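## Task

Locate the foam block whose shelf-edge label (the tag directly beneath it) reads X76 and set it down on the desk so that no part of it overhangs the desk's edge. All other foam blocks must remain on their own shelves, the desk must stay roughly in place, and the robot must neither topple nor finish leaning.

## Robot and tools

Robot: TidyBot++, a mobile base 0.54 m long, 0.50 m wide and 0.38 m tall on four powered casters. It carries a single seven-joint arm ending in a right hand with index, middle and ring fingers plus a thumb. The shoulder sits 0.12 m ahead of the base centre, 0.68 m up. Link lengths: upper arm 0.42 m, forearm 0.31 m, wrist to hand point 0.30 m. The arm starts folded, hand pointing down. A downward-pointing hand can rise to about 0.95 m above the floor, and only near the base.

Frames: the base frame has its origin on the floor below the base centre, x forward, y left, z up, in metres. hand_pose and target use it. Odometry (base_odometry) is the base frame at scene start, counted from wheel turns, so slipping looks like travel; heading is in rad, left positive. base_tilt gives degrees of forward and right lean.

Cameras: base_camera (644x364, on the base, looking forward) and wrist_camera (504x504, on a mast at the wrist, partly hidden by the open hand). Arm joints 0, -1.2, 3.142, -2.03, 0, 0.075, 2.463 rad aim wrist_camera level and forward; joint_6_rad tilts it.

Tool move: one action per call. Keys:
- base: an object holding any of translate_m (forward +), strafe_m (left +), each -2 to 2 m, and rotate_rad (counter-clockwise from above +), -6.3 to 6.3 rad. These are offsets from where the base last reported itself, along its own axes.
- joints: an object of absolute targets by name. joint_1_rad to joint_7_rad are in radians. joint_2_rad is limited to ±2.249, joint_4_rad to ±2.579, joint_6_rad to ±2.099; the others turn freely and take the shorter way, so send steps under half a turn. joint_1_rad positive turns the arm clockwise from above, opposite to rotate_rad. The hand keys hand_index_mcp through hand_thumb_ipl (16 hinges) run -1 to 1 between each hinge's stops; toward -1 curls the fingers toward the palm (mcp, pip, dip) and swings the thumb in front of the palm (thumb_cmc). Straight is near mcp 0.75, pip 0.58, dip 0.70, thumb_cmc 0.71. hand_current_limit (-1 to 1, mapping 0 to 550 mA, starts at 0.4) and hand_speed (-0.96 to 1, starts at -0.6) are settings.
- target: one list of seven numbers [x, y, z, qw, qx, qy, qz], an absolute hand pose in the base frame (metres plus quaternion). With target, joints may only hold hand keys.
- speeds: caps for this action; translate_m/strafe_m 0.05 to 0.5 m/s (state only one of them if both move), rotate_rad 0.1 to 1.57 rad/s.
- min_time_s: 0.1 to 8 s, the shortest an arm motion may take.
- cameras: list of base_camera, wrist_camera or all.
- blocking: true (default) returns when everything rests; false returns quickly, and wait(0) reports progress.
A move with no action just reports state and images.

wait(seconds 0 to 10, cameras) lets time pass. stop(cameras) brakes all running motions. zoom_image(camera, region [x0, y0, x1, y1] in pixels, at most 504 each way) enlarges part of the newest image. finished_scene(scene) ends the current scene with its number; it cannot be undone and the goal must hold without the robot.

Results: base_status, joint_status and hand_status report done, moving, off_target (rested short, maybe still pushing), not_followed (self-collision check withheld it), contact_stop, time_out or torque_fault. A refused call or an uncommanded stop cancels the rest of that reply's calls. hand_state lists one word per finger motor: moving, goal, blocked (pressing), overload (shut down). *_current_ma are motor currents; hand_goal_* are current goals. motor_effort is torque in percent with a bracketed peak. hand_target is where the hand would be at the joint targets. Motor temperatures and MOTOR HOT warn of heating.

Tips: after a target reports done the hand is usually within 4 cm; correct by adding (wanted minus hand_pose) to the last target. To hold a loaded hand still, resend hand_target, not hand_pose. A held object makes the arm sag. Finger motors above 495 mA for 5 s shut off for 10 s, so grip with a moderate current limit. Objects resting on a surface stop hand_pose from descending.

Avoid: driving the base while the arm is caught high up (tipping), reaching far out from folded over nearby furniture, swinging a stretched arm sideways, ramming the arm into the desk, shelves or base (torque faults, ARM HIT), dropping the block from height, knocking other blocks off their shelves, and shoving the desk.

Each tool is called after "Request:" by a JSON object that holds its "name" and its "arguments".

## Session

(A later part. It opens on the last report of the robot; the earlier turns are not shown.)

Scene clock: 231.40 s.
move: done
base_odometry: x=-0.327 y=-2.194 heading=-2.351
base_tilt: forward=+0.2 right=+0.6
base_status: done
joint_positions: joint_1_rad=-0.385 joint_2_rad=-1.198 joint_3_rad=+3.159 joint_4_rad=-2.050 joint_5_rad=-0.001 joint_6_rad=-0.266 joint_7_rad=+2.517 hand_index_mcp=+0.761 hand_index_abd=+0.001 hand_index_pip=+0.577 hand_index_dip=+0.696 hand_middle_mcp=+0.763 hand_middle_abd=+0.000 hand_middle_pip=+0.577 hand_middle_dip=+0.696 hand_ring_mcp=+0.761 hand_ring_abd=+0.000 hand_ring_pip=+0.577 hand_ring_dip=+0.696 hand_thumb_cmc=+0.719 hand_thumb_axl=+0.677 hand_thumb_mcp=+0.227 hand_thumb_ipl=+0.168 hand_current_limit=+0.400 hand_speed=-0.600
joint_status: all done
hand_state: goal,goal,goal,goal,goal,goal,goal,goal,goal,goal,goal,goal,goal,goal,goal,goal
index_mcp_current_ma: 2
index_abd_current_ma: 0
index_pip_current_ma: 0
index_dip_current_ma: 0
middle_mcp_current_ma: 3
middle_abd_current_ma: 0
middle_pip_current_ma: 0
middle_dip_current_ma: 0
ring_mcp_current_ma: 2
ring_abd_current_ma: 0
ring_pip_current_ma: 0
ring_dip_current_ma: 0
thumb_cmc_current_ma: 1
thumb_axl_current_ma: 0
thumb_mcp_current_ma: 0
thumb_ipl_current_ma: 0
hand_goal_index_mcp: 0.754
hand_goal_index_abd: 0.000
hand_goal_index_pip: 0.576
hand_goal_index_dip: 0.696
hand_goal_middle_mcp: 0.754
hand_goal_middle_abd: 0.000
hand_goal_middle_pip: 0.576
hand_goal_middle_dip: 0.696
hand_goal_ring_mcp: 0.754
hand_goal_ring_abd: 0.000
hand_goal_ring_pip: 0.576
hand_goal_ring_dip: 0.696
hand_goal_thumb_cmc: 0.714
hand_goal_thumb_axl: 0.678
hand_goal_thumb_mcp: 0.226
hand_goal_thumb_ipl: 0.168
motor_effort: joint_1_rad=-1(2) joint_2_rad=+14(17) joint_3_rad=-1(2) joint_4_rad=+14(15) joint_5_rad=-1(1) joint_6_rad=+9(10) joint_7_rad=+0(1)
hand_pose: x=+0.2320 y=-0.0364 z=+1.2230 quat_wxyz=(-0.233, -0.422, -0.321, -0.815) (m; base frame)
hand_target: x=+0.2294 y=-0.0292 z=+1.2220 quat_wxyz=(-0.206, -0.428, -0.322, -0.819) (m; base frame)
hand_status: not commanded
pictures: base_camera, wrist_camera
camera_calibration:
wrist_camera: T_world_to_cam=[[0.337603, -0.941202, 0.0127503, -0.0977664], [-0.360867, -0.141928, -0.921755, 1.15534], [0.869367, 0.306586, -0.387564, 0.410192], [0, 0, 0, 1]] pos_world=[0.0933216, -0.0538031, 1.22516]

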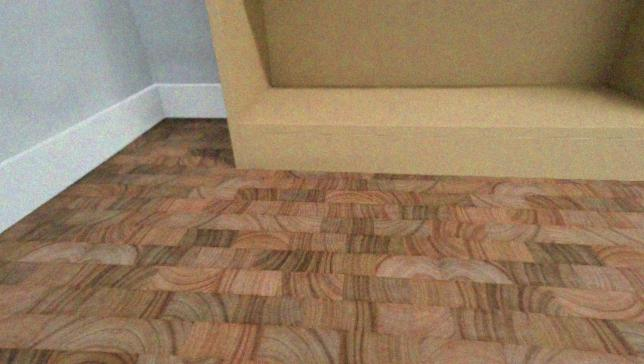

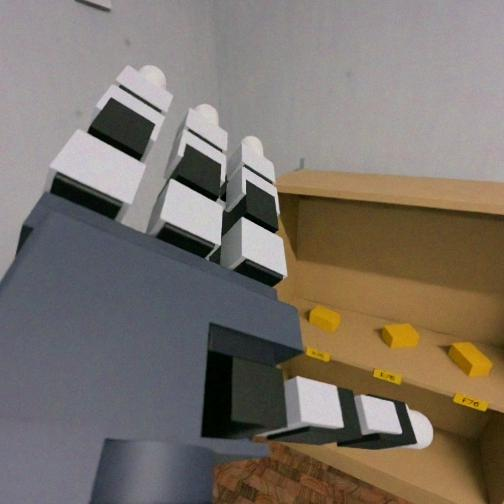

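Request:
{"name": "move", "arguments": {"target": [0.50, 0.0, 0.80, 0.43046, -0.56099, 0.56099, -0.43046], "joints": {"hand_index_mcp":0.411,"hand_middle_mcp":0.411,"hand_ring_mcp":0.411,"hand_index_pip":-0.08,"hand_middle_pip":-0.08,"hand_ring_pip":-0.08,"hand_index_dip":0.478,"hand_middle_dip":0.478,"hand_ring_dip":0.478,"hand_thumb_cmc":-0.671,"hand_thumb_mcp":0.112}, "min_time_s": 3, "cameras": ["all"]}}

Scene clock: 321.33 s.
move: done
base_odometry: x=-0.327 y=-2.194 heading=-2.351
base_tilt: forward=+0.2 right=+0.6
base_status: not commanded
joint_positions: joint_1_rad=+0.356 joint_2_rad=-0.462 joint_3_rad=+3.083 joint_4_rad=-2.317 joint_5_rad=-1.733 joint_6_rad=-0.266 joint_7_rad=+1.874 hand_index_mcp=+0.408 hand_index_abd=+0.001 hand_index_pip=-0.078 hand_index_dip=+0.481 hand_middle_mcp=+0.407 hand_middle_abd=+0.001 hand_middle_pip=-0.078 hand_middle_dip=+0.481 hand_ring_mcp=+0.408 hand_ring_abd=+0.001 hand_ring_pip=-0.078 hand_ring_dip=+0.481 hand_thumb_cmc=-0.665 hand_thumb_axl=+0.677 hand_thumb_mcp=+0.114 hand_thumb_ipl=+0.168 hand_current_limit=+0.400 hand_speed=-0.600
joint_status: all done
hand_state: goal,goal,goal,goal,goal,goal,goal,goal,goal,goal,goal,goal,goal,goal,goal,goal
index_mcp_current_ma: -1
index_abd_current_ma: 0
index_pip_current_ma: 0
index_dip_current_ma: 0
middle_mcp_current_ma: -1
middle_abd_current_ma: 0
middle_pip_current_ma: 0
middle_dip_current_ma: 0
ring_mcp_current_ma: -1
ring_abd_current_ma: 0
ring_pip_current_ma: 0
ring_dip_current_ma: 0
thumb_cmc_current_ma: 1
thumb_axl_current_ma: 0
thumb_mcp_current_ma: 0
thumb_ipl_current_ma: 0
hand_goal_index_mcp: 0.412
hand_goal_index_abd: 0.000
hand_goal_index_pip: -0.080
hand_goal_index_dip: 0.478
hand_goal_middle_mcp: 0.412
hand_goal_middle_abd: 0.000
hand_goal_middle_pip: -0.080
hand_goal_middle_dip: 0.478
hand_goal_ring_mcp: 0.412
hand_goal_ring_abd: 0.000
hand_goal_ring_pip: -0.080
hand_goal_ring_dip: 0.478
hand_goal_thumb_cmc: -0.670
hand_goal_thumb_axl: 0.678
hand_goal_thumb_mcp: 0.112
hand_goal_thumb_ipl: 0.168
motor_effort: joint_1_rad=+0(2) joint_2_rad=-4(15) joint_3_rad=+0(2) joint_4_rad=+16(18) joint_5_rad=-3(3) joint_6_rad=-1(10) joint_7_rad=+0(1)
hand_pose: x=+0.5028 y=-0.0221 z=+0.8143 quat_wxyz=(+0.406, -0.572, +0.539, -0.466) (m; base frame)
hand_target: x=+0.5000 y=+0.0000 z=+0.8000 quat_wxyz=(+0.430, -0.561, +0.561, -0.430) (m; base frame)
hand_status: done (0.027 m and 5.7 deg from the pose sent, 0.502 m and 144.1 deg at the start)
pictures: base_camera, wrist_camera
camera_calibration:
wrist_camera: T_world_to_cam=[[-0.154023, 0.727751, -0.668323, 0.668171], [-0.597962, 0.469813, 0.649397, -0.268312], [0.786586, 0.499654, 0.362805, -0.553089], [0, 0, 0, 1]] pos_world=[0.377526, -0.0838525, 0.821459]

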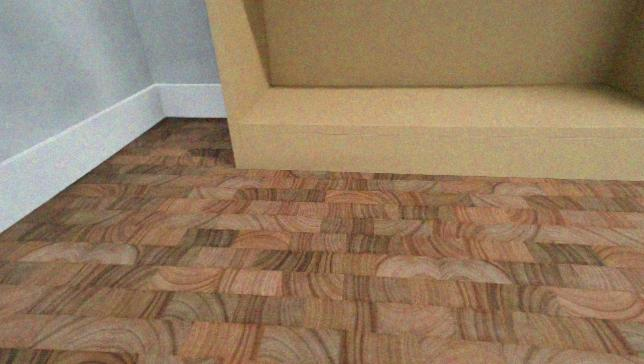

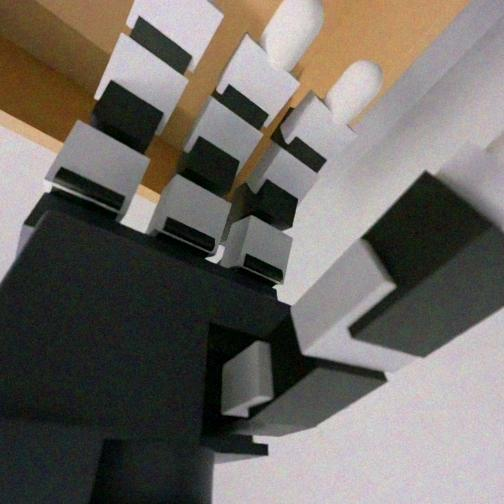

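Request:
{"name": "move", "arguments": {"joints": {"joint_1_rad":0.16,"joint_2_rad":0.364,"joint_3_rad":3.142,"joint_4_rad":-1.94,"joint_5_rad":0,"joint_6_rad":0.471,"joint_7_rad":0}, "min_time_s": 3, "cameras": ["all"]}}

Scene clock: 383.97 s.
move: done
base_odometry: x=-0.327 y=-2.194 heading=-2.351
base_tilt: forward=+0.2 right=+0.6
base_status: not commanded
joint_positions: joint_1_rad=+0.173 joint_2_rad=+0.345 joint_3_rad=+3.119 joint_4_rad=-1.978 joint_5_rad=-0.035 joint_6_rad=+0.358 joint_7_rad=+0.056 hand_index_mcp=+0.408 hand_index_abd=+0.001 hand_index_pip=-0.078 hand_index_dip=+0.481 hand_middle_mcp=+0.407 hand_middle_abd=+0.001 hand_middle_pip=-0.078 hand_middle_dip=+0.481 hand_ring_mcp=+0.408 hand_ring_abd=+0.001 hand_ring_pip=-0.078 hand_ring_dip=+0.481 hand_thumb_cmc=-0.667 hand_thumb_axl=+0.677 hand_thumb_mcp=+0.113 hand_thumb_ipl=+0.168 hand_current_limit=+0.400 hand_speed=-0.600
joint_status: all done
hand_state: goal,goal,goal,goal,goal,goal,goal,goal,goal,goal,goal,goal,goal,goal,goal,goal
index_mcp_current_ma: -1
index_abd_current_ma: 0
index_pip_current_ma: 0
index_dip_current_ma: 0
middle_mcp_current_ma: -1
middle_abd_current_ma: 0
middle_pip_current_ma: 0
middle_dip_current_ma: 0
ring_mcp_current_ma: -1
ring_abd_current_ma: 0
ring_pip_current_ma: 0
ring_dip_current_ma: 0
thumb_cmc_current_ma: 0
thumb_axl_current_ma: 0
thumb_mcp_current_ma: 0
thumb_ipl_current_ma: 0
hand_goal_index_mcp: 0.412
hand_goal_index_abd: 0.000
hand_goal_index_pip: -0.080
hand_goal_index_dip: 0.478
hand_goal_middle_mcp: 0.412
hand_goal_middle_abd: 0.000
hand_goal_middle_pip: -0.080
hand_goal_middle_dip: 0.478
hand_goal_ring_mcp: 0.412
hand_goal_ring_abd: 0.000
hand_goal_ring_pip: -0.080
hand_goal_ring_dip: 0.478
hand_goal_thumb_cmc: -0.670
hand_goal_thumb_axl: 0.678
hand_goal_thumb_mcp: 0.112
hand_goal_thumb_ipl: 0.168
motor_effort: joint_1_rad=+0(2) joint_2_rad=-26(28) joint_3_rad=-2(3) joint_4_rad=+13(17) joint_5_rad=-1(3) joint_6_rad=+9(9) joint_7_rad=+0(2)
hand_pose: x=+0.7319 y=-0.0751 z=+0.6680 quat_wxyz=(+0.355, -0.545, +0.629, -0.426) (m; base frame)
hand_target: x=+0.7670 y=-0.0804 z=+0.7044 quat_wxyz=(+0.394, -0.514, +0.604, -0.463) (m; base frame)
hand_status: not commanded
pictures: base_camera, wrist_camera
camera_calibration:
wrist_camera: T_world_to_cam=[[-0.132766, 0.805459, -0.577589, 0.57384], [-0.422405, 0.481195, 0.768131, -0.218383], [0.896631, 0.345958, 0.276344, -0.688119], [0, 0, 0, 1]] pos_world=[0.600929, -0.119059, 0.689348]

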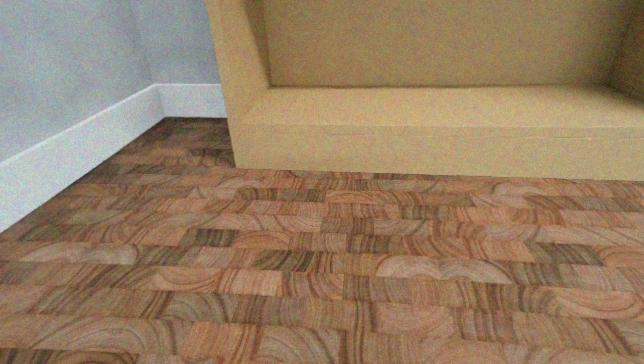

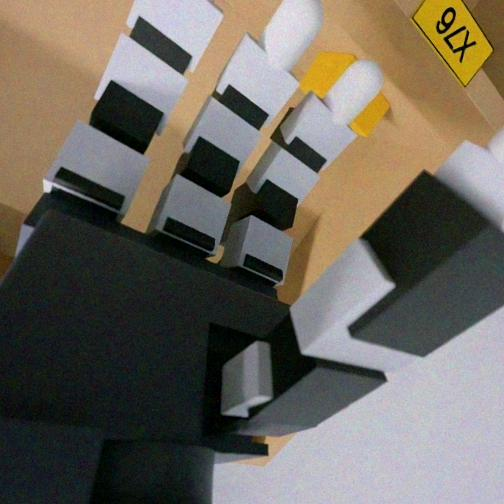

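Request:
{"name": "zoom_image", "arguments": {"camera": "wrist_camera", "region": [280, 0, 504, 224]}}

Scaled by 2.250.

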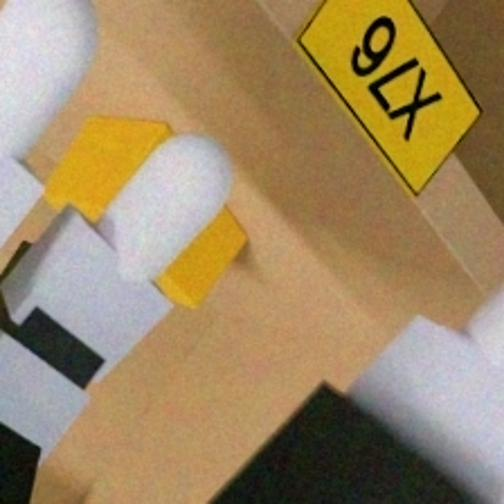

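Request:
{"name": "move", "arguments": {"base": {"translate_m":0.036,"strafe_m":0.171,"rotate_rad":-0.085}, "speeds": {"translate_m":0.2}, "cameras": ["base_camera"]}}

Request:
{"name": "move", "arguments": {"joints": {"joint_1_rad":0.147,"joint_2_rad":0.516,"joint_3_rad":3.165,"joint_4_rad":-1.988,"joint_5_rad":0.035,"joint_6_rad":0.80,"joint_7_rad":-0.056,"hand_index_mcp":0.959,"hand_middle_mcp":0.959,"hand_ring_mcp":0.959,"hand_index_pip":-0.299,"hand_middle_pip":-0.299,"hand_ring_pip":-0.299,"hand_index_dip":0.696,"hand_middle_dip":0.696,"hand_ring_dip":0.696}, "min_time_s": 3, "cameras": ["all"]}}

Scene clock: 417.10 s.
move: done
base_odometry: x=-0.231 y=-2.339 heading=-2.437
base_tilt: forward=+0.2 right=+0.6
base_status: done
joint_positions: joint_1_rad=+0.161 joint_2_rad=+0.346 joint_3_rad=+3.136 joint_4_rad=-1.978 joint_5_rad=-0.032 joint_6_rad=+0.360 joint_7_rad=+0.053 hand_index_mcp=+0.408 hand_index_abd=+0.001 hand_index_pip=-0.078 hand_index_dip=+0.481 hand_middle_mcp=+0.407 hand_middle_abd=+0.001 hand_middle_pip=-0.078 hand_middle_dip=+0.481 hand_ring_mcp=+0.408 hand_ring_abd=+0.001 hand_ring_pip=-0.078 hand_ring_dip=+0.481 hand_thumb_cmc=-0.668 hand_thumb_axl=+0.677 hand_thumb_mcp=+0.113 hand_thumb_ipl=+0.168 hand_current_limit=+0.400 hand_speed=-0.600
joint_status: not commanded
hand_state: goal,goal,goal,goal,goal,goal,goal,goal,goal,goal,goal,goal,goal,goal,goal,goal
index_mcp_current_ma: -1
index_abd_current_ma: 0
index_pip_current_ma: 0
index_dip_current_ma: 0
middle_mcp_current_ma: -1
middle_abd_current_ma: 0
middle_pip_current_ma: 0
middle_dip_current_ma: 0
ring_mcp_current_ma: -1
ring_abd_current_ma: 0
ring_pip_current_ma: 0
ring_dip_current_ma: 0
thumb_cmc_current_ma: 0
thumb_axl_current_ma: 0
thumb_mcp_current_ma: 0
thumb_ipl_current_ma: 0
hand_goal_index_mcp: 0.412
hand_goal_index_abd: 0.000
hand_goal_index_pip: -0.080
hand_goal_index_dip: 0.478
hand_goal_middle_mcp: 0.412
hand_goal_middle_abd: 0.000
hand_goal_middle_pip: -0.080
hand_goal_middle_dip: 0.478
hand_goal_ring_mcp: 0.412
hand_goal_ring_abd: 0.000
hand_goal_ring_pip: -0.080
hand_goal_ring_dip: 0.478
hand_goal_thumb_cmc: -0.670
hand_goal_thumb_axl: 0.678
hand_goal_thumb_mcp: 0.112
hand_goal_thumb_ipl: 0.168
motor_effort: joint_1_rad=-1(4) joint_2_rad=-26(27) joint_3_rad=-2(5) joint_4_rad=+13(14) joint_5_rad=-1(1) joint_6_rad=+9(9) joint_7_rad=+0(1)
hand_pose: x=+0.7325 y=-0.0775 z=+0.6686 quat_wxyz=(+0.353, -0.545, +0.628, -0.429) (m; base frame)
hand_target: x=+0.7670 y=-0.0804 z=+0.7044 quat_wxyz=(+0.394, -0.514, +0.604, -0.463) (m; base frame)
hand_status: not commanded
pictures: base_camera

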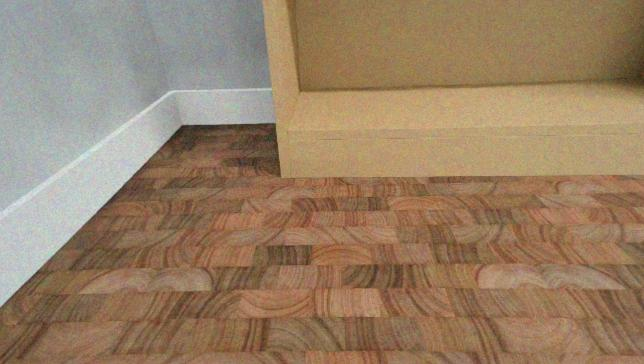

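Scene clock: 420.37 s.
move: off_target
base_odometry: x=-0.231 y=-2.339 heading=-2.437
base_tilt: forward=+0.2 right=+0.6
base_status: not commanded
joint_positions: joint_1_rad=+0.161 joint_2_rad=+0.489 joint_3_rad=+3.142 joint_4_rad=-1.978 joint_5_rad=+0.001 joint_6_rad=+0.684 joint_7_rad=-0.002 hand_index_mcp=+0.942 hand_index_abd=+0.001 hand_index_pip=-0.297 hand_index_dip=+0.693 hand_middle_mcp=+0.939 hand_middle_abd=+0.001 hand_middle_pip=-0.297 hand_middle_dip=+0.693 hand_ring_mcp=+0.942 hand_ring_abd=+0.001 hand_ring_pip=-0.297 hand_ring_dip=+0.693 hand_thumb_cmc=-0.668 hand_thumb_axl=+0.677 hand_thumb_mcp=+0.113 hand_thumb_ipl=+0.168 hand_current_limit=+0.400 hand_speed=-0.600
joint_status: joint_6_rad off_target (ended at +0.684, target +0.800); hand_middle_mcp off_target (ended at +0.939, target +0.959); the others done
hand_state: goal,goal,goal,goal,blocked,goal,goal,goal,goal,goal,goal,goal,goal,goal,goal,goal
index_mcp_current_ma: -10
index_abd_current_ma: 0
index_pip_current_ma: 0
index_dip_current_ma: 0
middle_mcp_current_ma: -13
middle_abd_current_ma: 0
middle_pip_current_ma: 0
middle_dip_current_ma: 0
ring_mcp_current_ma: -10
ring_abd_current_ma: 0
ring_pip_current_ma: 0
ring_dip_current_ma: 0
thumb_cmc_current_ma: 0
thumb_axl_current_ma: 0
thumb_mcp_current_ma: 0
thumb_ipl_current_ma: 0
hand_goal_index_mcp: 0.960
hand_goal_index_abd: 0.000
hand_goal_index_pip: -0.298
hand_goal_index_dip: 0.696
hand_goal_middle_mcp: 0.960
hand_goal_middle_abd: 0.000
hand_goal_middle_pip: -0.298
hand_goal_middle_dip: 0.696
hand_goal_ring_mcp: 0.960
hand_goal_ring_abd: 0.000
hand_goal_ring_pip: -0.298
hand_goal_ring_dip: 0.696
hand_goal_thumb_cmc: -0.670
hand_goal_thumb_axl: 0.678
hand_goal_thumb_mcp: 0.112
hand_goal_thumb_ipl: 0.168
motor_effort: joint_1_rad=+0(2) joint_2_rad=-29(30) joint_3_rad=-2(3) joint_4_rad=+12(14) joint_5_rad=-1(1) joint_6_rad=+9(10) joint_7_rad=-1(2)
hand_pose: x=+0.7852 y=-0.0835 z=+0.6615 quat_wxyz=(+0.408, -0.504, +0.593, -0.478) (m; base frame)
hand_target: x=+0.7970 y=-0.0799 z=+0.6712 quat_wxyz=(+0.437, -0.486, +0.575, -0.493) (m; base frame)
hand_status: not commanded
pictures: base_camera, wrist_camera
camera_calibration:
wrist_camera: T_world_to_cam=[[-0.02038, 0.799915, -0.599767, 0.509884], [-0.553643, 0.490487, 0.67298, -0.0200647], [0.832505, 0.345772, 0.432871, -0.784469], [0, 0, 0, 1]] pos_world=[0.652357, -0.126775, 0.658889]

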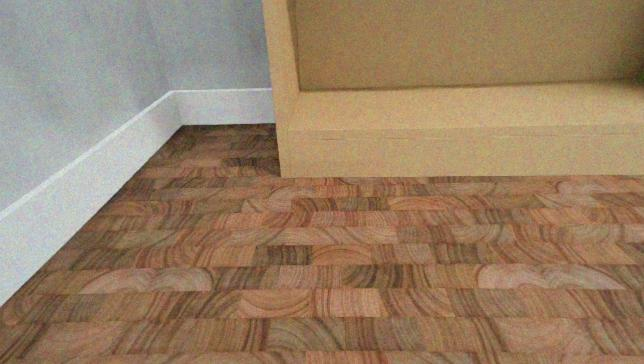

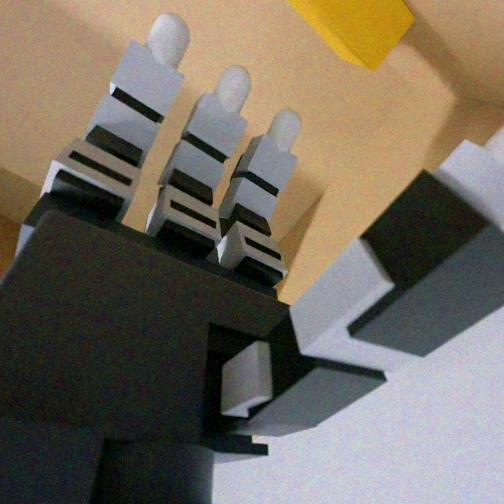

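Request:
{"name": "zoom_image", "arguments": {"camera": "wrist_camera", "region": [260, 0, 504, 160]}}

Scaled by 2.066.

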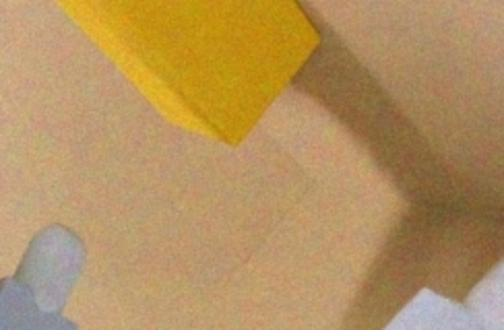

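Request:
{"name": "move", "arguments": {"joints": {"joint_2_rad":0.524,"joint_4_rad":-2.036,"joint_6_rad":0.80}, "min_time_s": 2}}

Request:
{"name": "move", "arguments": {"base": {"translate_m":0.09,"strafe_m":-0.01}, "speeds": {"translate_m":0.1}, "cameras": ["wrist_camera"]}}

Request:
{"name": "zoom_image", "arguments": {"camera": "wrist_camera", "region": [200, 0, 504, 224]}}

Scene clock: 454.17 s.
move: off_target
base_odometry: x=-0.231 y=-2.339 heading=-2.437
base_tilt: forward=+0.2 right=+0.6
base_status: not commanded
joint_positions: joint_1_rad=+0.161 joint_2_rad=+0.496 joint_3_rad=+3.142 joint_4_rad=-2.007 joint_5_rad=+0.001 joint_6_rad=+0.686 joint_7_rad=-0.002 hand_index_mcp=+0.942 hand_index_abd=+0.001 hand_index_pip=-0.297 hand_index_dip=+0.693 hand_middle_mcp=+0.939 hand_middle_abd=+0.001 hand_middle_pip=-0.297 hand_middle_dip=+0.693 hand_ring_mcp=+0.942 hand_ring_abd=+0.001 hand_ring_pip=-0.297 hand_ring_dip=+0.693 hand_thumb_cmc=-0.668 hand_thumb_axl=+0.677 hand_thumb_mcp=+0.113 hand_thumb_ipl=+0.168 hand_current_limit=+0.400 hand_speed=-0.600
joint_status: joint_6_rad off_target (ended at +0.686, target +0.800); the others done
hand_state: goal,goal,goal,goal,blocked,goal,goal,goal,goal,goal,goal,goal,goal,goal,goal,goal
index_mcp_current_ma: -10
index_abd_current_ma: 0
index_pip_current_ma: 0
index_dip_current_ma: 0
middle_mcp_current_ma: -13
middle_abd_current_ma: 0
middle_pip_current_ma: 0
middle_dip_current_ma: 0
ring_mcp_current_ma: -10
ring_abd_current_ma: 0
ring_pip_current_ma: 0
ring_dip_current_ma: 0
thumb_cmc_current_ma: 0
thumb_axl_current_ma: 0
thumb_mcp_current_ma: 0
thumb_ipl_current_ma: 0
hand_goal_index_mcp: 0.960
hand_goal_index_abd: 0.000
hand_goal_index_pip: -0.298
hand_goal_index_dip: 0.696
hand_goal_middle_mcp: 0.960
hand_goal_middle_abd: 0.000
hand_goal_middle_pip: -0.298
hand_goal_middle_dip: 0.696
hand_goal_ring_mcp: 0.960
hand_goal_ring_abd: 0.000
hand_goal_ring_pip: -0.298
hand_goal_ring_dip: 0.696
hand_goal_thumb_cmc: -0.670
hand_goal_thumb_axl: 0.678
hand_goal_thumb_mcp: 0.112
hand_goal_thumb_ipl: 0.168
motor_effort: joint_1_rad=+0(1) joint_2_rad=-29(30) joint_3_rad=-2(2) joint_4_rad=+12(13) joint_5_rad=-1(1) joint_6_rad=+9(10) joint_7_rad=-1(1)
hand_pose: x=+0.7737 y=-0.0816 z=+0.6439 quat_wxyz=(+0.399, -0.511, +0.601, -0.468) (m; base frame)
hand_target: x=+0.7783 y=-0.0770 z=+0.6436 quat_wxyz=(+0.423, -0.497, +0.589, -0.476) (m; base frame)
hand_status: not commanded
pictures: none

Scene clock: 455.63 s.
move: done
base_odometry: x=-0.306 y=-2.390 heading=-2.437
base_tilt: forward=+0.2 right=+0.6
base_status: done
joint_positions: joint_1_rad=+0.160 joint_2_rad=+0.502 joint_3_rad=+3.143 joint_4_rad=-2.012 joint_5_rad=+0.002 joint_6_rad=+0.689 joint_7_rad=-0.002 hand_index_mcp=+0.943 hand_index_abd=+0.001 hand_index_pip=-0.297 hand_index_dip=+0.693 hand_middle_mcp=+0.940 hand_middle_abd=+0.001 hand_middle_pip=-0.297 hand_middle_dip=+0.693 hand_ring_mcp=+0.943 hand_ring_abd=+0.001 hand_ring_pip=-0.297 hand_ring_dip=+0.693 hand_thumb_cmc=-0.668 hand_thumb_axl=+0.677 hand_thumb_mcp=+0.113 hand_thumb_ipl=+0.168 hand_current_limit=+0.400 hand_speed=-0.600
joint_status: not commanded
hand_state: goal,goal,goal,goal,blocked,goal,goal,goal,goal,goal,goal,goal,goal,goal,goal,goal
index_mcp_current_ma: -9
index_abd_current_ma: 0
index_pip_current_ma: 0
index_dip_current_ma: 0
middle_mcp_current_ma: -12
middle_abd_current_ma: 0
middle_pip_current_ma: 0
middle_dip_current_ma: 0
ring_mcp_current_ma: -9
ring_abd_current_ma: 0
ring_pip_current_ma: 0
ring_dip_current_ma: 0
thumb_cmc_current_ma: 0
thumb_axl_current_ma: 0
thumb_mcp_current_ma: 0
thumb_ipl_current_ma: 0
hand_goal_index_mcp: 0.960
hand_goal_index_abd: 0.000
hand_goal_index_pip: -0.298
hand_goal_index_dip: 0.696
hand_goal_middle_mcp: 0.960
hand_goal_middle_abd: 0.000
hand_goal_middle_pip: -0.298
hand_goal_middle_dip: 0.696
hand_goal_ring_mcp: 0.960
hand_goal_ring_abd: 0.000
hand_goal_ring_pip: -0.298
hand_goal_ring_dip: 0.696
hand_goal_thumb_cmc: -0.670
hand_goal_thumb_axl: 0.678
hand_goal_thumb_mcp: 0.112
hand_goal_thumb_ipl: 0.168
motor_effort: joint_1_rad=+0(2) joint_2_rad=-29(30) joint_3_rad=-2(3) joint_4_rad=+12(13) joint_5_rad=-1(1) joint_6_rad=+9(10) joint_7_rad=-1(1)
hand_pose: x=+0.7718 y=-0.0812 z=+0.6379 quat_wxyz=(+0.397, -0.513, +0.602, -0.466) (m; base frame)
hand_target: x=+0.7783 y=-0.0770 z=+0.6436 quat_wxyz=(+0.423, -0.497, +0.589, -0.476) (m; base frame)
hand_status: not commanded
pictures: wrist_camera
camera_calibration:
wrist_camera: T_world_to_cam=[[-0.0464835, 0.803446, -0.59356, 0.510123], [-0.52446, 0.486088, 0.699043, -0.0521584], [0.850165, 0.343792, 0.39878, -0.755792], [0, 0, 0, 1]] pos_world=[0.638906, -0.124667, 0.640644]

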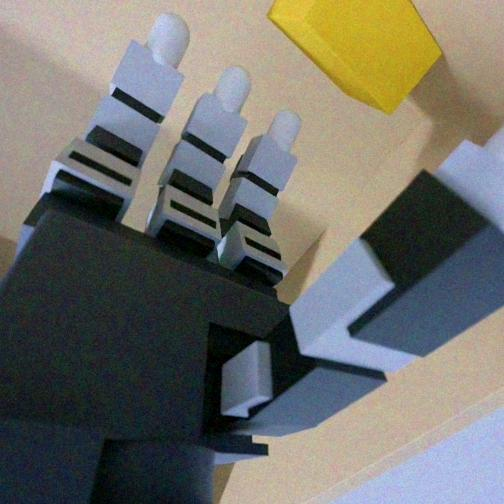

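Scaled by 1.658.

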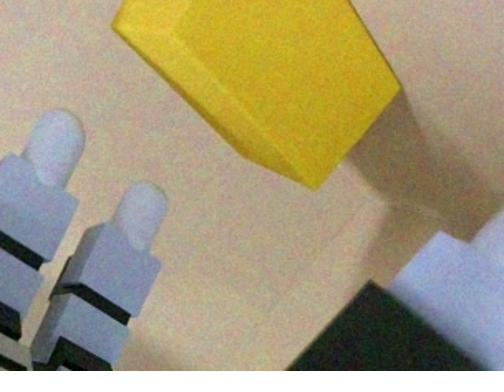

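Request:
{"name": "move", "arguments": {"joints": {"hand_index_pip":-0.591,"hand_middle_pip":-0.591,"hand_ring_pip":-0.591}}}

Request:
{"name": "move", "arguments": {"base": {"translate_m":0.06}, "speeds": {"translate_m":0.1}, "cameras": ["wrist_camera"]}}

Scene clock: 481.03 s.
move: done
base_odometry: x=-0.306 y=-2.390 heading=-2.437
base_tilt: forward=+0.2 right=+0.6
base_status: not commanded
joint_positions: joint_1_rad=+0.160 joint_2_rad=+0.502 joint_3_rad=+3.143 joint_4_rad=-2.012 joint_5_rad=+0.002 joint_6_rad=+0.689 joint_7_rad=-0.002 hand_index_mcp=+0.943 hand_index_abd=+0.001 hand_index_pip=-0.588 hand_index_dip=+0.693 hand_middle_mcp=+0.940 hand_middle_abd=+0.001 hand_middle_pip=-0.588 hand_middle_dip=+0.693 hand_ring_mcp=+0.943 hand_ring_abd=+0.001 hand_ring_pip=-0.588 hand_ring_dip=+0.693 hand_thumb_cmc=-0.668 hand_thumb_axl=+0.677 hand_thumb_mcp=+0.113 hand_thumb_ipl=+0.168 hand_current_limit=+0.400 hand_speed=-0.600
joint_status: all done
hand_state: goal,goal,goal,goal,blocked,goal,goal,goal,goal,goal,goal,goal,goal,goal,goal,goal
index_mcp_current_ma: -9
index_abd_current_ma: 0
index_pip_current_ma: 0
index_dip_current_ma: 0
middle_mcp_current_ma: -12
middle_abd_current_ma: 0
middle_pip_current_ma: 0
middle_dip_current_ma: 0
ring_mcp_current_ma: -9
ring_abd_current_ma: 0
ring_pip_current_ma: 0
ring_dip_current_ma: 0
thumb_cmc_current_ma: 0
thumb_axl_current_ma: 0
thumb_mcp_current_ma: 0
thumb_ipl_current_ma: 0
hand_goal_index_mcp: 0.960
hand_goal_index_abd: 0.000
hand_goal_index_pip: -0.590
hand_goal_index_dip: 0.696
hand_goal_middle_mcp: 0.960
hand_goal_middle_abd: 0.000
hand_goal_middle_pip: -0.590
hand_goal_middle_dip: 0.696
hand_goal_ring_mcp: 0.960
hand_goal_ring_abd: 0.000
hand_goal_ring_pip: -0.590
hand_goal_ring_dip: 0.696
hand_goal_thumb_cmc: -0.670
hand_goal_thumb_axl: 0.678
hand_goal_thumb_mcp: 0.112
hand_goal_thumb_ipl: 0.168
motor_effort: joint_1_rad=-1(1) joint_2_rad=-29(29) joint_3_rad=-2(2) joint_4_rad=+12(12) joint_5_rad=-1(1) joint_6_rad=+9(10) joint_7_rad=-1(1)
hand_pose: x=+0.7718 y=-0.0812 z=+0.6379 quat_wxyz=(+0.397, -0.513, +0.602, -0.466) (m; base frame)
hand_target: x=+0.7783 y=-0.0770 z=+0.6436 quat_wxyz=(+0.423, -0.497, +0.589, -0.476) (m; base frame)
hand_status: not commanded
pictures: none

Scene clock: 482.20 s.
move: done
base_odometry: x=-0.352 y=-2.429 heading=-2.437
base_tilt: forward=+0.2 right=+0.6
base_status: done
joint_positions: joint_1_rad=+0.159 joint_2_rad=+0.506 joint_3_rad=+3.144 joint_4_rad=-2.014 joint_5_rad=+0.002 joint_6_rad=+0.690 joint_7_rad=-0.002 hand_index_mcp=+0.944 hand_index_abd=+0.001 hand_index_pip=-0.588 hand_index_dip=+0.693 hand_middle_mcp=+0.941 hand_middle_abd=+0.001 hand_middle_pip=-0.588 hand_middle_dip=+0.693 hand_ring_mcp=+0.944 hand_ring_abd=+0.001 hand_ring_pip=-0.588 hand_ring_dip=+0.693 hand_thumb_cmc=-0.668 hand_thumb_axl=+0.677 hand_thumb_mcp=+0.113 hand_thumb_ipl=+0.168 hand_current_limit=+0.400 hand_speed=-0.600
joint_status: not commanded
hand_state: goal,goal,goal,goal,goal,goal,goal,goal,goal,goal,goal,goal,goal,goal,goal,goal
index_mcp_current_ma: -8
index_abd_current_ma: 0
index_pip_current_ma: 0
index_dip_current_ma: 0
middle_mcp_current_ma: -12
middle_abd_current_ma: 0
middle_pip_current_ma: 0
middle_dip_current_ma: 0
ring_mcp_current_ma: -8
ring_abd_current_ma: 0
ring_pip_current_ma: 0
ring_dip_current_ma: 0
thumb_cmc_current_ma: 0
thumb_axl_current_ma: 0
thumb_mcp_current_ma: 0
thumb_ipl_current_ma: 0
hand_goal_index_mcp: 0.960
hand_goal_index_abd: 0.000
hand_goal_index_pip: -0.590
hand_goal_index_dip: 0.696
hand_goal_middle_mcp: 0.960
hand_goal_middle_abd: 0.000
hand_goal_middle_pip: -0.590
hand_goal_middle_dip: 0.696
hand_goal_ring_mcp: 0.960
hand_goal_ring_abd: 0.000
hand_goal_ring_pip: -0.590
hand_goal_ring_dip: 0.696
hand_goal_thumb_cmc: -0.670
hand_goal_thumb_axl: 0.678
hand_goal_thumb_mcp: 0.112
hand_goal_thumb_ipl: 0.168
motor_effort: joint_1_rad=-1(2) joint_2_rad=-29(31) joint_3_rad=-2(3) joint_4_rad=+12(13) joint_5_rad=-1(1) joint_6_rad=+9(10) joint_7_rad=-1(1)
hand_pose: x=+0.7709 y=-0.0810 z=+0.6347 quat_wxyz=(+0.395, -0.514, +0.603, -0.464) (m; base frame)
hand_target: x=+0.7783 y=-0.0770 z=+0.6436 quat_wxyz=(+0.423, -0.497, +0.589, -0.476) (m; base frame)
hand_status: not commanded
pictures: wrist_camera
camera_calibration:
wrist_camera: T_world_to_cam=[[-0.0496183, 0.803466, -0.593279, 0.510262], [-0.521327, 0.485835, 0.701557, -0.0545629], [0.851913, 0.344103, 0.394762, -0.752691], [0, 0, 0, 1]] pos_world=[0.6381, -0.124467, 0.638141]

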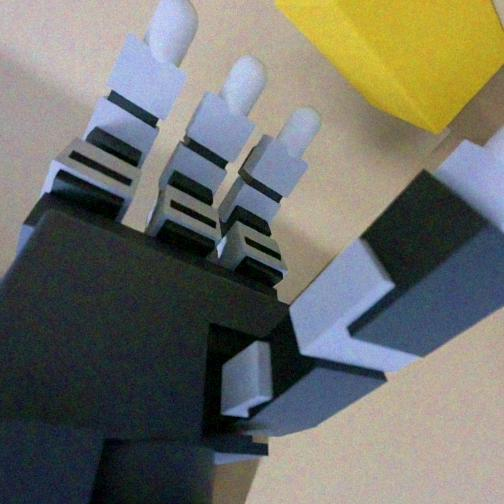

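Request:
{"name": "move", "arguments": {"base": {"translate_m":0.03}, "speeds": {"translate_m":0.1}, "cameras": ["wrist_camera"]}}

Request:
{"name": "zoom_image", "arguments": {"camera": "wrist_camera", "region": [240, 0, 504, 264]}}

Scene clock: 486.17 s.
move: done
base_odometry: x=-0.375 y=-2.448 heading=-2.438
base_tilt: forward=+0.3 right=+0.6
base_status: done
joint_positions: joint_1_rad=+0.158 joint_2_rad=+0.508 joint_3_rad=+3.145 joint_4_rad=-2.015 joint_5_rad=+0.002 joint_6_rad=+0.691 joint_7_rad=-0.002 hand_index_mcp=+0.944 hand_index_abd=+0.001 hand_index_pip=-0.588 hand_index_dip=+0.693 hand_middle_mcp=+0.941 hand_middle_abd=+0.001 hand_middle_pip=-0.588 hand_middle_dip=+0.693 hand_ring_mcp=+0.944 hand_ring_abd=+0.001 hand_ring_pip=-0.588 hand_ring_dip=+0.693 hand_thumb_cmc=-0.668 hand_thumb_axl=+0.677 hand_thumb_mcp=+0.113 hand_thumb_ipl=+0.168 hand_current_limit=+0.400 hand_speed=-0.600
joint_status: not commanded
hand_state: goal,goal,goal,goal,goal,goal,goal,goal,goal,goal,goal,goal,goal,goal,goal,goal
index_mcp_current_ma: -8
index_abd_current_ma: 0
index_pip_current_ma: 0
index_dip_current_ma: 0
middle_mcp_current_ma: -11
middle_abd_current_ma: 0
middle_pip_current_ma: 0
middle_dip_current_ma: 0
ring_mcp_current_ma: -8
ring_abd_current_ma: 0
ring_pip_current_ma: 0
ring_dip_current_ma: 0
thumb_cmc_current_ma: 0
thumb_axl_current_ma: 0
thumb_mcp_current_ma: 0
thumb_ipl_current_ma: 0
hand_goal_index_mcp: 0.960
hand_goal_index_abd: 0.000
hand_goal_index_pip: -0.590
hand_goal_index_dip: 0.696
hand_goal_middle_mcp: 0.960
hand_goal_middle_abd: 0.000
hand_goal_middle_pip: -0.590
hand_goal_middle_dip: 0.696
hand_goal_ring_mcp: 0.960
hand_goal_ring_abd: 0.000
hand_goal_ring_pip: -0.590
hand_goal_ring_dip: 0.696
hand_goal_thumb_cmc: -0.670
hand_goal_thumb_axl: 0.678
hand_goal_thumb_mcp: 0.112
hand_goal_thumb_ipl: 0.168
motor_effort: joint_1_rad=-1(2) joint_2_rad=-29(30) joint_3_rad=-2(3) joint_4_rad=+12(13) joint_5_rad=-1(1) joint_6_rad=+10(10) joint_7_rad=+0(1)
hand_pose: x=+0.7705 y=-0.0808 z=+0.6330 quat_wxyz=(+0.395, -0.515, +0.604, -0.464) (m; base frame)
hand_target: x=+0.7783 y=-0.0770 z=+0.6436 quat_wxyz=(+0.423, -0.497, +0.589, -0.476) (m; base frame)
hand_status: not commanded
pictures: wrist_camera
camera_calibration:
wrist_camera: T_world_to_cam=[[-0.0512821, 0.803431, -0.593185, 0.510327], [-0.519817, 0.485691, 0.702776, -0.0555953], [0.852737, 0.344388, 0.39273, -0.751025], [0, 0, 0, 1]] pos_world=[0.637698, -0.124367, 0.636739]

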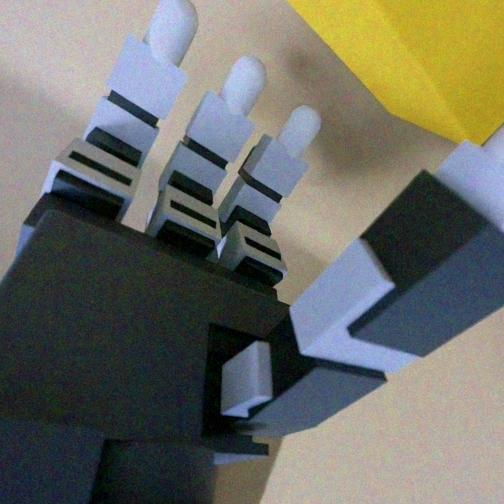

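Scaled by 1.909.

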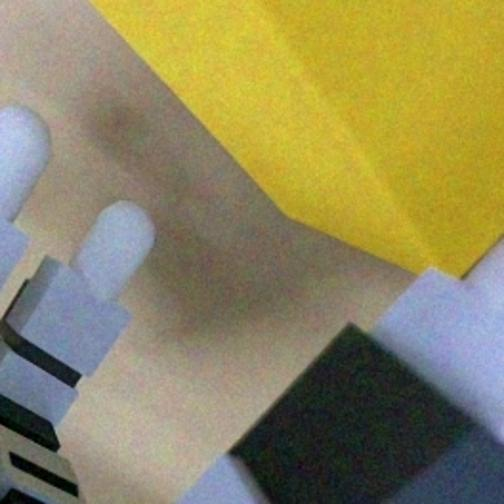

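Request:
{"name": "move", "arguments": {"joints": {"hand_index_mcp":0.411,"hand_middle_mcp":0.411,"hand_ring_mcp":0.411,"hand_index_pip":-0.08,"hand_middle_pip":-0.08,"hand_ring_pip":-0.08,"hand_index_dip":0.478,"hand_middle_dip":0.478,"hand_ring_dip":0.478}, "cameras": ["wrist_camera"]}}

Scene clock: 497.20 s.
move: done
base_odometry: x=-0.375 y=-2.448 heading=-2.438
base_tilt: forward=+0.2 right=+0.6
base_status: not commanded
joint_positions: joint_1_rad=+0.158 joint_2_rad=+0.508 joint_3_rad=+3.145 joint_4_rad=-2.015 joint_5_rad=+0.002 joint_6_rad=+0.698 joint_7_rad=-0.003 hand_index_mcp=+0.419 hand_index_abd=+0.001 hand_index_pip=-0.078 hand_index_dip=+0.481 hand_middle_mcp=+0.408 hand_middle_abd=+0.001 hand_middle_pip=-0.083 hand_middle_dip=+0.481 hand_ring_mcp=+0.408 hand_ring_abd=+0.001 hand_ring_pip=-0.084 hand_ring_dip=+0.481 hand_thumb_cmc=-0.668 hand_thumb_axl=+0.677 hand_thumb_mcp=+0.113 hand_thumb_ipl=+0.168 hand_current_limit=+0.400 hand_speed=-0.600
joint_status: all done
hand_state: goal,goal,goal,goal,goal,goal,goal,goal,goal,goal,goal,goal,goal,goal,goal,goal
index_mcp_current_ma: 2
index_abd_current_ma: 0
index_pip_current_ma: 0
index_dip_current_ma: 0
middle_mcp_current_ma: -1
middle_abd_current_ma: 0
middle_pip_current_ma: 0
middle_dip_current_ma: 0
ring_mcp_current_ma: -1
ring_abd_current_ma: 0
ring_pip_current_ma: -1
ring_dip_current_ma: 0
thumb_cmc_current_ma: 0
thumb_axl_current_ma: 0
thumb_mcp_current_ma: 0
thumb_ipl_current_ma: 0
hand_goal_index_mcp: 0.412
hand_goal_index_abd: 0.000
hand_goal_index_pip: -0.080
hand_goal_index_dip: 0.478
hand_goal_middle_mcp: 0.412
hand_goal_middle_abd: 0.000
hand_goal_middle_pip: -0.080
hand_goal_middle_dip: 0.478
hand_goal_ring_mcp: 0.412
hand_goal_ring_abd: 0.000
hand_goal_ring_pip: -0.080
hand_goal_ring_dip: 0.478
hand_goal_thumb_cmc: -0.670
hand_goal_thumb_axl: 0.678
hand_goal_thumb_mcp: 0.112
hand_goal_thumb_ipl: 0.168
motor_effort: joint_1_rad=-1(1) joint_2_rad=-28(29) joint_3_rad=-2(2) joint_4_rad=+11(12) joint_5_rad=-1(1) joint_6_rad=+8(10) joint_7_rad=+0(1)
hand_pose: x=+0.7716 y=-0.0809 z=+0.6348 quat_wxyz=(+0.397, -0.513, +0.602, -0.465) (m; base frame)
hand_target: x=+0.7783 y=-0.0770 z=+0.6436 quat_wxyz=(+0.423, -0.497, +0.589, -0.476) (m; base frame)
hand_status: not commanded
pictures: wrist_camera
camera_calibration:
wrist_camera: T_world_to_cam=[[-0.0470358, 0.803573, -0.593345, 0.508322], [-0.5243, 0.48574, 0.699404, -0.0506871], [0.850233, 0.343988, 0.398466, -0.754348], [0, 0, 0, 1]] pos_world=[0.638706, -0.124367, 0.637644]

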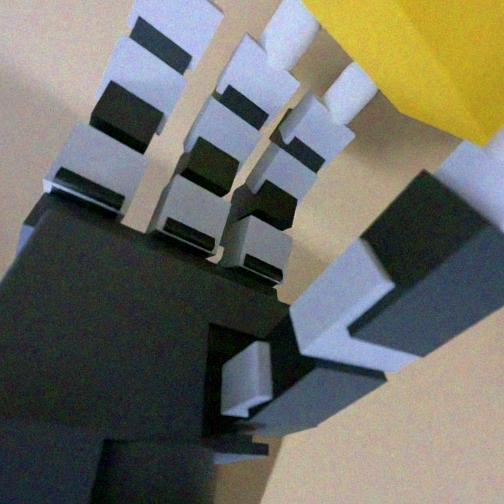

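Request:
{"name": "move", "arguments": {"joints": {"joint_2_rad":0.564,"joint_4_rad":-2.053,"joint_6_rad":0.857}, "min_time_s": 2}}

Request:
{"name": "move", "arguments": {"base": {"translate_m":0.009}, "speeds": {"translate_m":0.05}, "cameras": ["wrist_camera"]}}

Scene clock: 506.17 s.
move: off_target
base_odometry: x=-0.375 y=-2.448 heading=-2.438
base_tilt: forward=+0.2 right=+0.6
base_status: not commanded
joint_positions: joint_1_rad=+0.158 joint_2_rad=+0.536 joint_3_rad=+3.145 joint_4_rad=-2.024 joint_5_rad=+0.002 joint_6_rad=+0.743 joint_7_rad=-0.003 hand_index_mcp=+0.408 hand_index_abd=+0.001 hand_index_pip=-0.078 hand_index_dip=+0.481 hand_middle_mcp=+0.407 hand_middle_abd=+0.001 hand_middle_pip=-0.083 hand_middle_dip=+0.481 hand_ring_mcp=+0.408 hand_ring_abd=+0.001 hand_ring_pip=-0.084 hand_ring_dip=+0.481 hand_thumb_cmc=-0.668 hand_thumb_axl=+0.677 hand_thumb_mcp=+0.113 hand_thumb_ipl=+0.168 hand_current_limit=+0.400 hand_speed=-0.600
joint_status: joint_6_rad off_target (ended at +0.743, target +0.857); the others done
hand_state: goal,goal,goal,goal,goal,goal,goal,goal,goal,goal,goal,goal,goal,goal,goal,goal
index_mcp_current_ma: -1
index_abd_current_ma: 0
index_pip_current_ma: 0
index_dip_current_ma: 0
middle_mcp_current_ma: -1
middle_abd_current_ma: 0
middle_pip_current_ma: 0
middle_dip_current_ma: 0
ring_mcp_current_ma: -1
ring_abd_current_ma: 0
ring_pip_current_ma: -1
ring_dip_current_ma: 0
thumb_cmc_current_ma: 0
thumb_axl_current_ma: 0
thumb_mcp_current_ma: 0
thumb_ipl_current_ma: 0
hand_goal_index_mcp: 0.412
hand_goal_index_abd: 0.000
hand_goal_index_pip: -0.080
hand_goal_index_dip: 0.478
hand_goal_middle_mcp: 0.412
hand_goal_middle_abd: 0.000
hand_goal_middle_pip: -0.080
hand_goal_middle_dip: 0.478
hand_goal_ring_mcp: 0.412
hand_goal_ring_abd: 0.000
hand_goal_ring_pip: -0.080
hand_goal_ring_dip: 0.478
hand_goal_thumb_cmc: -0.670
hand_goal_thumb_axl: 0.678
hand_goal_thumb_mcp: 0.112
hand_goal_thumb_ipl: 0.168
motor_effort: joint_1_rad=+0(1) joint_2_rad=-29(31) joint_3_rad=-2(3) joint_4_rad=+11(13) joint_5_rad=-1(1) joint_6_rad=+10(10) joint_7_rad=-1(1)
hand_pose: x=+0.7737 y=-0.0812 z=+0.6251 quat_wxyz=(+0.399, -0.511, +0.600, -0.468) (m; base frame)
hand_target: x=+0.7775 y=-0.0763 z=+0.6255 quat_wxyz=(+0.423, -0.498, +0.589, -0.476) (m; base frame)
hand_status: not commanded
pictures: none

Scene clock: 506.83 s.
move: done
base_odometry: x=-0.382 y=-2.454 heading=-2.438
base_tilt: forward=+0.2 right=+0.6
base_status: done
joint_positions: joint_1_rad=+0.157 joint_2_rad=+0.541 joint_3_rad=+3.145 joint_4_rad=-2.028 joint_5_rad=+0.003 joint_6_rad=+0.745 joint_7_rad=-0.003 hand_index_mcp=+0.408 hand_index_abd=+0.001 hand_index_pip=-0.078 hand_index_dip=+0.481 hand_middle_mcp=+0.407 hand_middle_abd=+0.001 hand_middle_pip=-0.083 hand_middle_dip=+0.481 hand_ring_mcp=+0.408 hand_ring_abd=+0.001 hand_ring_pip=-0.083 hand_ring_dip=+0.481 hand_thumb_cmc=-0.668 hand_thumb_axl=+0.677 hand_thumb_mcp=+0.113 hand_thumb_ipl=+0.168 hand_current_limit=+0.400 hand_speed=-0.600
joint_status: not commanded
hand_state: goal,goal,goal,goal,goal,goal,goal,goal,goal,goal,goal,goal,goal,goal,goal,goal
index_mcp_current_ma: -1
index_abd_current_ma: 0
index_pip_current_ma: 0
index_dip_current_ma: 0
middle_mcp_current_ma: -1
middle_abd_current_ma: 0
middle_pip_current_ma: 0
middle_dip_current_ma: 0
ring_mcp_current_ma: -1
ring_abd_current_ma: 0
ring_pip_current_ma: 0
ring_dip_current_ma: 0
thumb_cmc_current_ma: 0
thumb_axl_current_ma: 0
thumb_mcp_current_ma: 0
thumb_ipl_current_ma: 0
hand_goal_index_mcp: 0.412
hand_goal_index_abd: 0.000
hand_goal_index_pip: -0.080
hand_goal_index_dip: 0.478
hand_goal_middle_mcp: 0.412
hand_goal_middle_abd: 0.000
hand_goal_middle_pip: -0.080
hand_goal_middle_dip: 0.478
hand_goal_ring_mcp: 0.412
hand_goal_ring_abd: 0.000
hand_goal_ring_pip: -0.080
hand_goal_ring_dip: 0.478
hand_goal_thumb_cmc: -0.670
hand_goal_thumb_axl: 0.678
hand_goal_thumb_mcp: 0.112
hand_goal_thumb_ipl: 0.168
motor_effort: joint_1_rad=-1(2) joint_2_rad=-29(30) joint_3_rad=-2(3) joint_4_rad=+11(12) joint_5_rad=-1(1) joint_6_rad=+10(10) joint_7_rad=-1(1)
hand_pose: x=+0.7720 y=-0.0808 z=+0.6205 quat_wxyz=(+0.397, -0.513, +0.602, -0.466) (m; base frame)
hand_target: x=+0.7775 y=-0.0763 z=+0.6255 quat_wxyz=(+0.423, -0.498, +0.589, -0.476) (m; base frame)
hand_status: not commanded
pictures: wrist_camera
camera_calibration:
wrist_camera: T_world_to_cam=[[-0.0463589, 0.803148, -0.593973, 0.49957], [-0.5258, 0.485954, 0.698128, -0.0385514], [0.849344, 0.344675, 0.399767, -0.74919], [0, 0, 0, 1]] pos_world=[0.639209, -0.124267, 0.623146]

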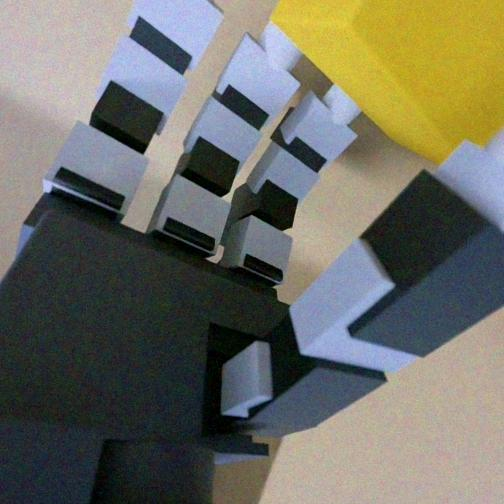

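Request:
{"name": "move", "arguments": {"joints": {"hand_speed":-0.85,"hand_index_mcp":0.26,"hand_middle_mcp":0.26,"hand_index_pip":-0.182,"hand_middle_pip":-0.182,"hand_index_dip":0.406,"hand_middle_dip":0.406,"hand_thumb_mcp":-0.06}, "cameras": ["wrist_camera"]}}

Scene clock: 520.47 s.
move: off_target
base_odometry: x=-0.382 y=-2.454 heading=-2.438
base_tilt: forward=+0.2 right=+0.6
base_status: not commanded
joint_positions: joint_1_rad=+0.157 joint_2_rad=+0.541 joint_3_rad=+3.145 joint_4_rad=-2.028 joint_5_rad=+0.003 joint_6_rad=+0.745 joint_7_rad=-0.003 hand_index_mcp=+0.277 hand_index_abd=+0.001 hand_index_pip=-0.174 hand_index_dip=+0.410 hand_middle_mcp=+0.277 hand_middle_abd=+0.001 hand_middle_pip=-0.175 hand_middle_dip=+0.409 hand_ring_mcp=+0.408 hand_ring_abd=+0.001 hand_ring_pip=-0.083 hand_ring_dip=+0.481 hand_thumb_cmc=-0.668 hand_thumb_axl=+0.677 hand_thumb_mcp=+0.002 hand_thumb_ipl=+0.181 hand_current_limit=+0.400 hand_speed=-0.850
joint_status: hand_thumb_mcp off_target (ended at +0.002, target -0.060); the others done
hand_state: goal,goal,goal,goal,goal,goal,goal,goal,goal,goal,goal,goal,goal,goal,blocked,goal
index_mcp_current_ma: 9
index_abd_current_ma: 0
index_pip_current_ma: 2
index_dip_current_ma: 1
middle_mcp_current_ma: 9
middle_abd_current_ma: 0
middle_pip_current_ma: 2
middle_dip_current_ma: 0
ring_mcp_current_ma: -1
ring_abd_current_ma: 0
ring_pip_current_ma: 0
ring_dip_current_ma: 0
thumb_cmc_current_ma: 0
thumb_axl_current_ma: 0
thumb_mcp_current_ma: 129
thumb_ipl_current_ma: 8
hand_goal_index_mcp: 0.260
hand_goal_index_abd: 0.000
hand_goal_index_pip: -0.182
hand_goal_index_dip: 0.406
hand_goal_middle_mcp: 0.260
hand_goal_middle_abd: 0.000
hand_goal_middle_pip: -0.182
hand_goal_middle_dip: 0.406
hand_goal_ring_mcp: 0.412
hand_goal_ring_abd: 0.000
hand_goal_ring_pip: -0.080
hand_goal_ring_dip: 0.478
hand_goal_thumb_cmc: -0.670
hand_goal_thumb_axl: 0.678
hand_goal_thumb_mcp: -0.060
hand_goal_thumb_ipl: 0.168
motor_effort: joint_1_rad=+0(1) joint_2_rad=-29(29) joint_3_rad=-2(2) joint_4_rad=+11(11) joint_5_rad=-1(1) joint_6_rad=+9(10) joint_7_rad=+0(1)
hand_pose: x=+0.7720 y=-0.0808 z=+0.6205 quat_wxyz=(+0.397, -0.513, +0.602, -0.466) (m; base frame)
hand_target: x=+0.7775 y=-0.0763 z=+0.6255 quat_wxyz=(+0.423, -0.498, +0.589, -0.476) (m; base frame)
hand_status: not commanded
pictures: wrist_camera
camera_calibration:
wrist_camera: T_world_to_cam=[[-0.0462257, 0.803155, -0.593974, 0.499567], [-0.525966, 0.485943, 0.698011, -0.0383255], [0.849248, 0.344676, 0.399969, -0.749221], [0, 0, 0, 1]] pos_world=[0.639209, -0.124367, 0.623147]

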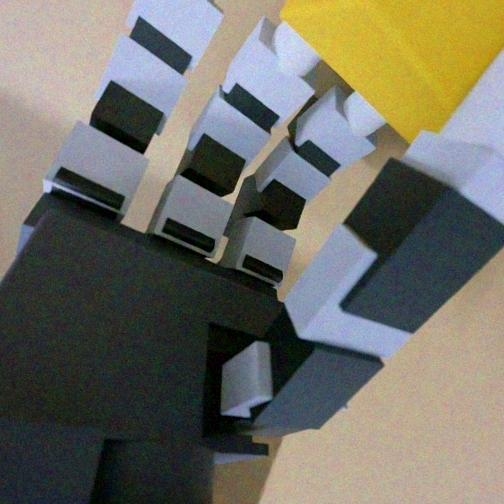

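Request:
{"name": "move", "arguments": {"joints": {"hand_index_mcp":0.13,"hand_middle_mcp":0.13,"hand_thumb_mcp":-0.12}, "cameras": ["wrist_camera"]}}

Scene clock: 524.47 s.
move: off_target
base_odometry: x=-0.382 y=-2.454 heading=-2.438
base_tilt: forward=+0.2 right=+0.6
base_status: not commanded
joint_positions: joint_1_rad=+0.157 joint_2_rad=+0.541 joint_3_rad=+3.145 joint_4_rad=-2.028 joint_5_rad=+0.003 joint_6_rad=+0.750 joint_7_rad=-0.003 hand_index_mcp=+0.235 hand_index_abd=+0.001 hand_index_pip=-0.151 hand_index_dip=+0.423 hand_middle_mcp=+0.238 hand_middle_abd=+0.001 hand_middle_pip=-0.154 hand_middle_dip=+0.420 hand_ring_mcp=+0.408 hand_ring_abd=+0.001 hand_ring_pip=-0.083 hand_ring_dip=+0.481 hand_thumb_cmc=-0.668 hand_thumb_axl=+0.677 hand_thumb_mcp=-0.006 hand_thumb_ipl=+0.205 hand_current_limit=+0.400 hand_speed=-0.850
joint_status: hand_index_mcp off_target (ended at +0.235, target +0.130); hand_middle_mcp off_target (ended at +0.238, target +0.130); hand_thumb_mcp off_target (ended at -0.006, target -0.120)
hand_state: blocked,goal,blocked,goal,blocked,goal,blocked,goal,goal,goal,goal,goal,goal,goal,blocked,blocked
index_mcp_current_ma: 229
index_abd_current_ma: 0
index_pip_current_ma: 24
index_dip_current_ma: 8
middle_mcp_current_ma: 241
middle_abd_current_ma: 0
middle_pip_current_ma: 20
middle_dip_current_ma: 6
ring_mcp_current_ma: -1
ring_abd_current_ma: 0
ring_pip_current_ma: 0
ring_dip_current_ma: 0
thumb_cmc_current_ma: 0
thumb_axl_current_ma: 0
thumb_mcp_current_ma: 378
thumb_ipl_current_ma: 54
hand_goal_index_mcp: 0.130
hand_goal_index_abd: 0.000
hand_goal_index_pip: -0.182
hand_goal_index_dip: 0.406
hand_goal_middle_mcp: 0.130
hand_goal_middle_abd: 0.000
hand_goal_middle_pip: -0.182
hand_goal_middle_dip: 0.406
hand_goal_ring_mcp: 0.412
hand_goal_ring_abd: 0.000
hand_goal_ring_pip: -0.080
hand_goal_ring_dip: 0.478
hand_goal_thumb_cmc: -0.670
hand_goal_thumb_axl: 0.678
hand_goal_thumb_mcp: -0.120
hand_goal_thumb_ipl: 0.168
motor_effort: joint_1_rad=-1(1) joint_2_rad=-29(29) joint_3_rad=-2(2) joint_4_rad=+10(11) joint_5_rad=-1(1) joint_6_rad=+9(10) joint_7_rad=+0(1)
hand_pose: x=+0.7728 y=-0.0809 z=+0.6219 quat_wxyz=(+0.398, -0.512, +0.601, -0.467) (m; base frame)
hand_target: x=+0.7775 y=-0.0763 z=+0.6255 quat_wxyz=(+0.423, -0.498, +0.589, -0.476) (m; base frame)
hand_status: not commanded
pictures: wrist_camera
camera_calibration:
wrist_camera: T_world_to_cam=[[-0.0433057, 0.802664, -0.594858, 0.498725], [-0.529361, 0.486529, 0.69503, -0.0342388], [0.847291, 0.344993, 0.403829, -0.751268], [0, 0, 0, 1]] pos_world=[0.640015, -0.124468, 0.623852]

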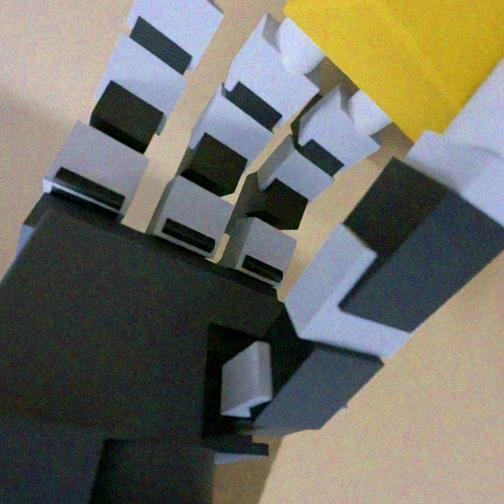

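Request:
{"name": "move", "arguments": {"joints": {"joint_2_rad":0.439,"joint_4_rad":-1.987,"joint_6_rad":0.667}, "min_time_s": 3, "cameras": ["wrist_camera"]}}

Scene clock: 533.13 s.
move: done
base_odometry: x=-0.382 y=-2.454 heading=-2.438
base_tilt: forward=+0.2 right=+0.6
base_status: not commanded
joint_positions: joint_1_rad=+0.157 joint_2_rad=+0.474 joint_3_rad=+3.145 joint_4_rad=-2.024 joint_5_rad=+0.003 joint_6_rad=+0.745 joint_7_rad=-0.003 hand_index_mcp=+0.231 hand_index_abd=+0.001 hand_index_pip=-0.149 hand_index_dip=+0.425 hand_middle_mcp=+0.236 hand_middle_abd=+0.001 hand_middle_pip=-0.153 hand_middle_dip=+0.421 hand_ring_mcp=+0.408 hand_ring_abd=+0.001 hand_ring_pip=-0.083 hand_ring_dip=+0.481 hand_thumb_cmc=-0.668 hand_thumb_axl=+0.677 hand_thumb_mcp=-0.006 hand_thumb_ipl=+0.206 hand_current_limit=+0.400 hand_speed=-0.850
joint_status: all done
hand_state: blocked,goal,blocked,goal,blocked,goal,blocked,goal,goal,goal,goal,goal,goal,goal,blocked,blocked
index_mcp_current_ma: 215
index_abd_current_ma: 0
index_pip_current_ma: 27
index_dip_current_ma: 10
middle_mcp_current_ma: 233
middle_abd_current_ma: 0
middle_pip_current_ma: 21
middle_dip_current_ma: 7
ring_mcp_current_ma: -1
ring_abd_current_ma: 0
ring_pip_current_ma: 0
ring_dip_current_ma: 0
thumb_cmc_current_ma: 0
thumb_axl_current_ma: 0
thumb_mcp_current_ma: 378
thumb_ipl_current_ma: 59
hand_goal_index_mcp: 0.130
hand_goal_index_abd: 0.000
hand_goal_index_pip: -0.182
hand_goal_index_dip: 0.406
hand_goal_middle_mcp: 0.130
hand_goal_middle_abd: 0.000
hand_goal_middle_pip: -0.182
hand_goal_middle_dip: 0.406
hand_goal_ring_mcp: 0.412
hand_goal_ring_abd: 0.000
hand_goal_ring_pip: -0.080
hand_goal_ring_dip: 0.478
hand_goal_thumb_cmc: -0.670
hand_goal_thumb_axl: 0.678
hand_goal_thumb_mcp: -0.120
hand_goal_thumb_ipl: 0.168
motor_effort: joint_1_rad=-1(1) joint_2_rad=-28(31) joint_3_rad=-2(2) joint_4_rad=+12(13) joint_5_rad=-1(1) joint_6_rad=+10(11) joint_7_rad=-1(1)
hand_pose: x=+0.7761 y=-0.0815 z=+0.6662 quat_wxyz=(+0.415, -0.499, +0.585, -0.487) (m; base frame)
hand_target: x=+0.7802 y=-0.0788 z=+0.6858 quat_wxyz=(+0.422, -0.496, +0.589, -0.478) (m; base frame)
hand_status: not commanded
pictures: wrist_camera
camera_calibration:
wrist_camera: T_world_to_cam=[[-0.00435664, 0.796471, -0.604661, 0.501437], [-0.573202, 0.493481, 0.654153, -0.0012857], [0.819402, 0.349443, 0.454389, -0.783433], [0, 0, 0, 1]] pos_world=[0.643394, -0.124981, 0.660023]

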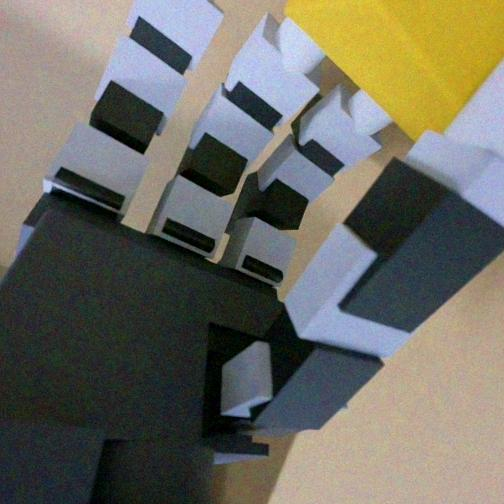

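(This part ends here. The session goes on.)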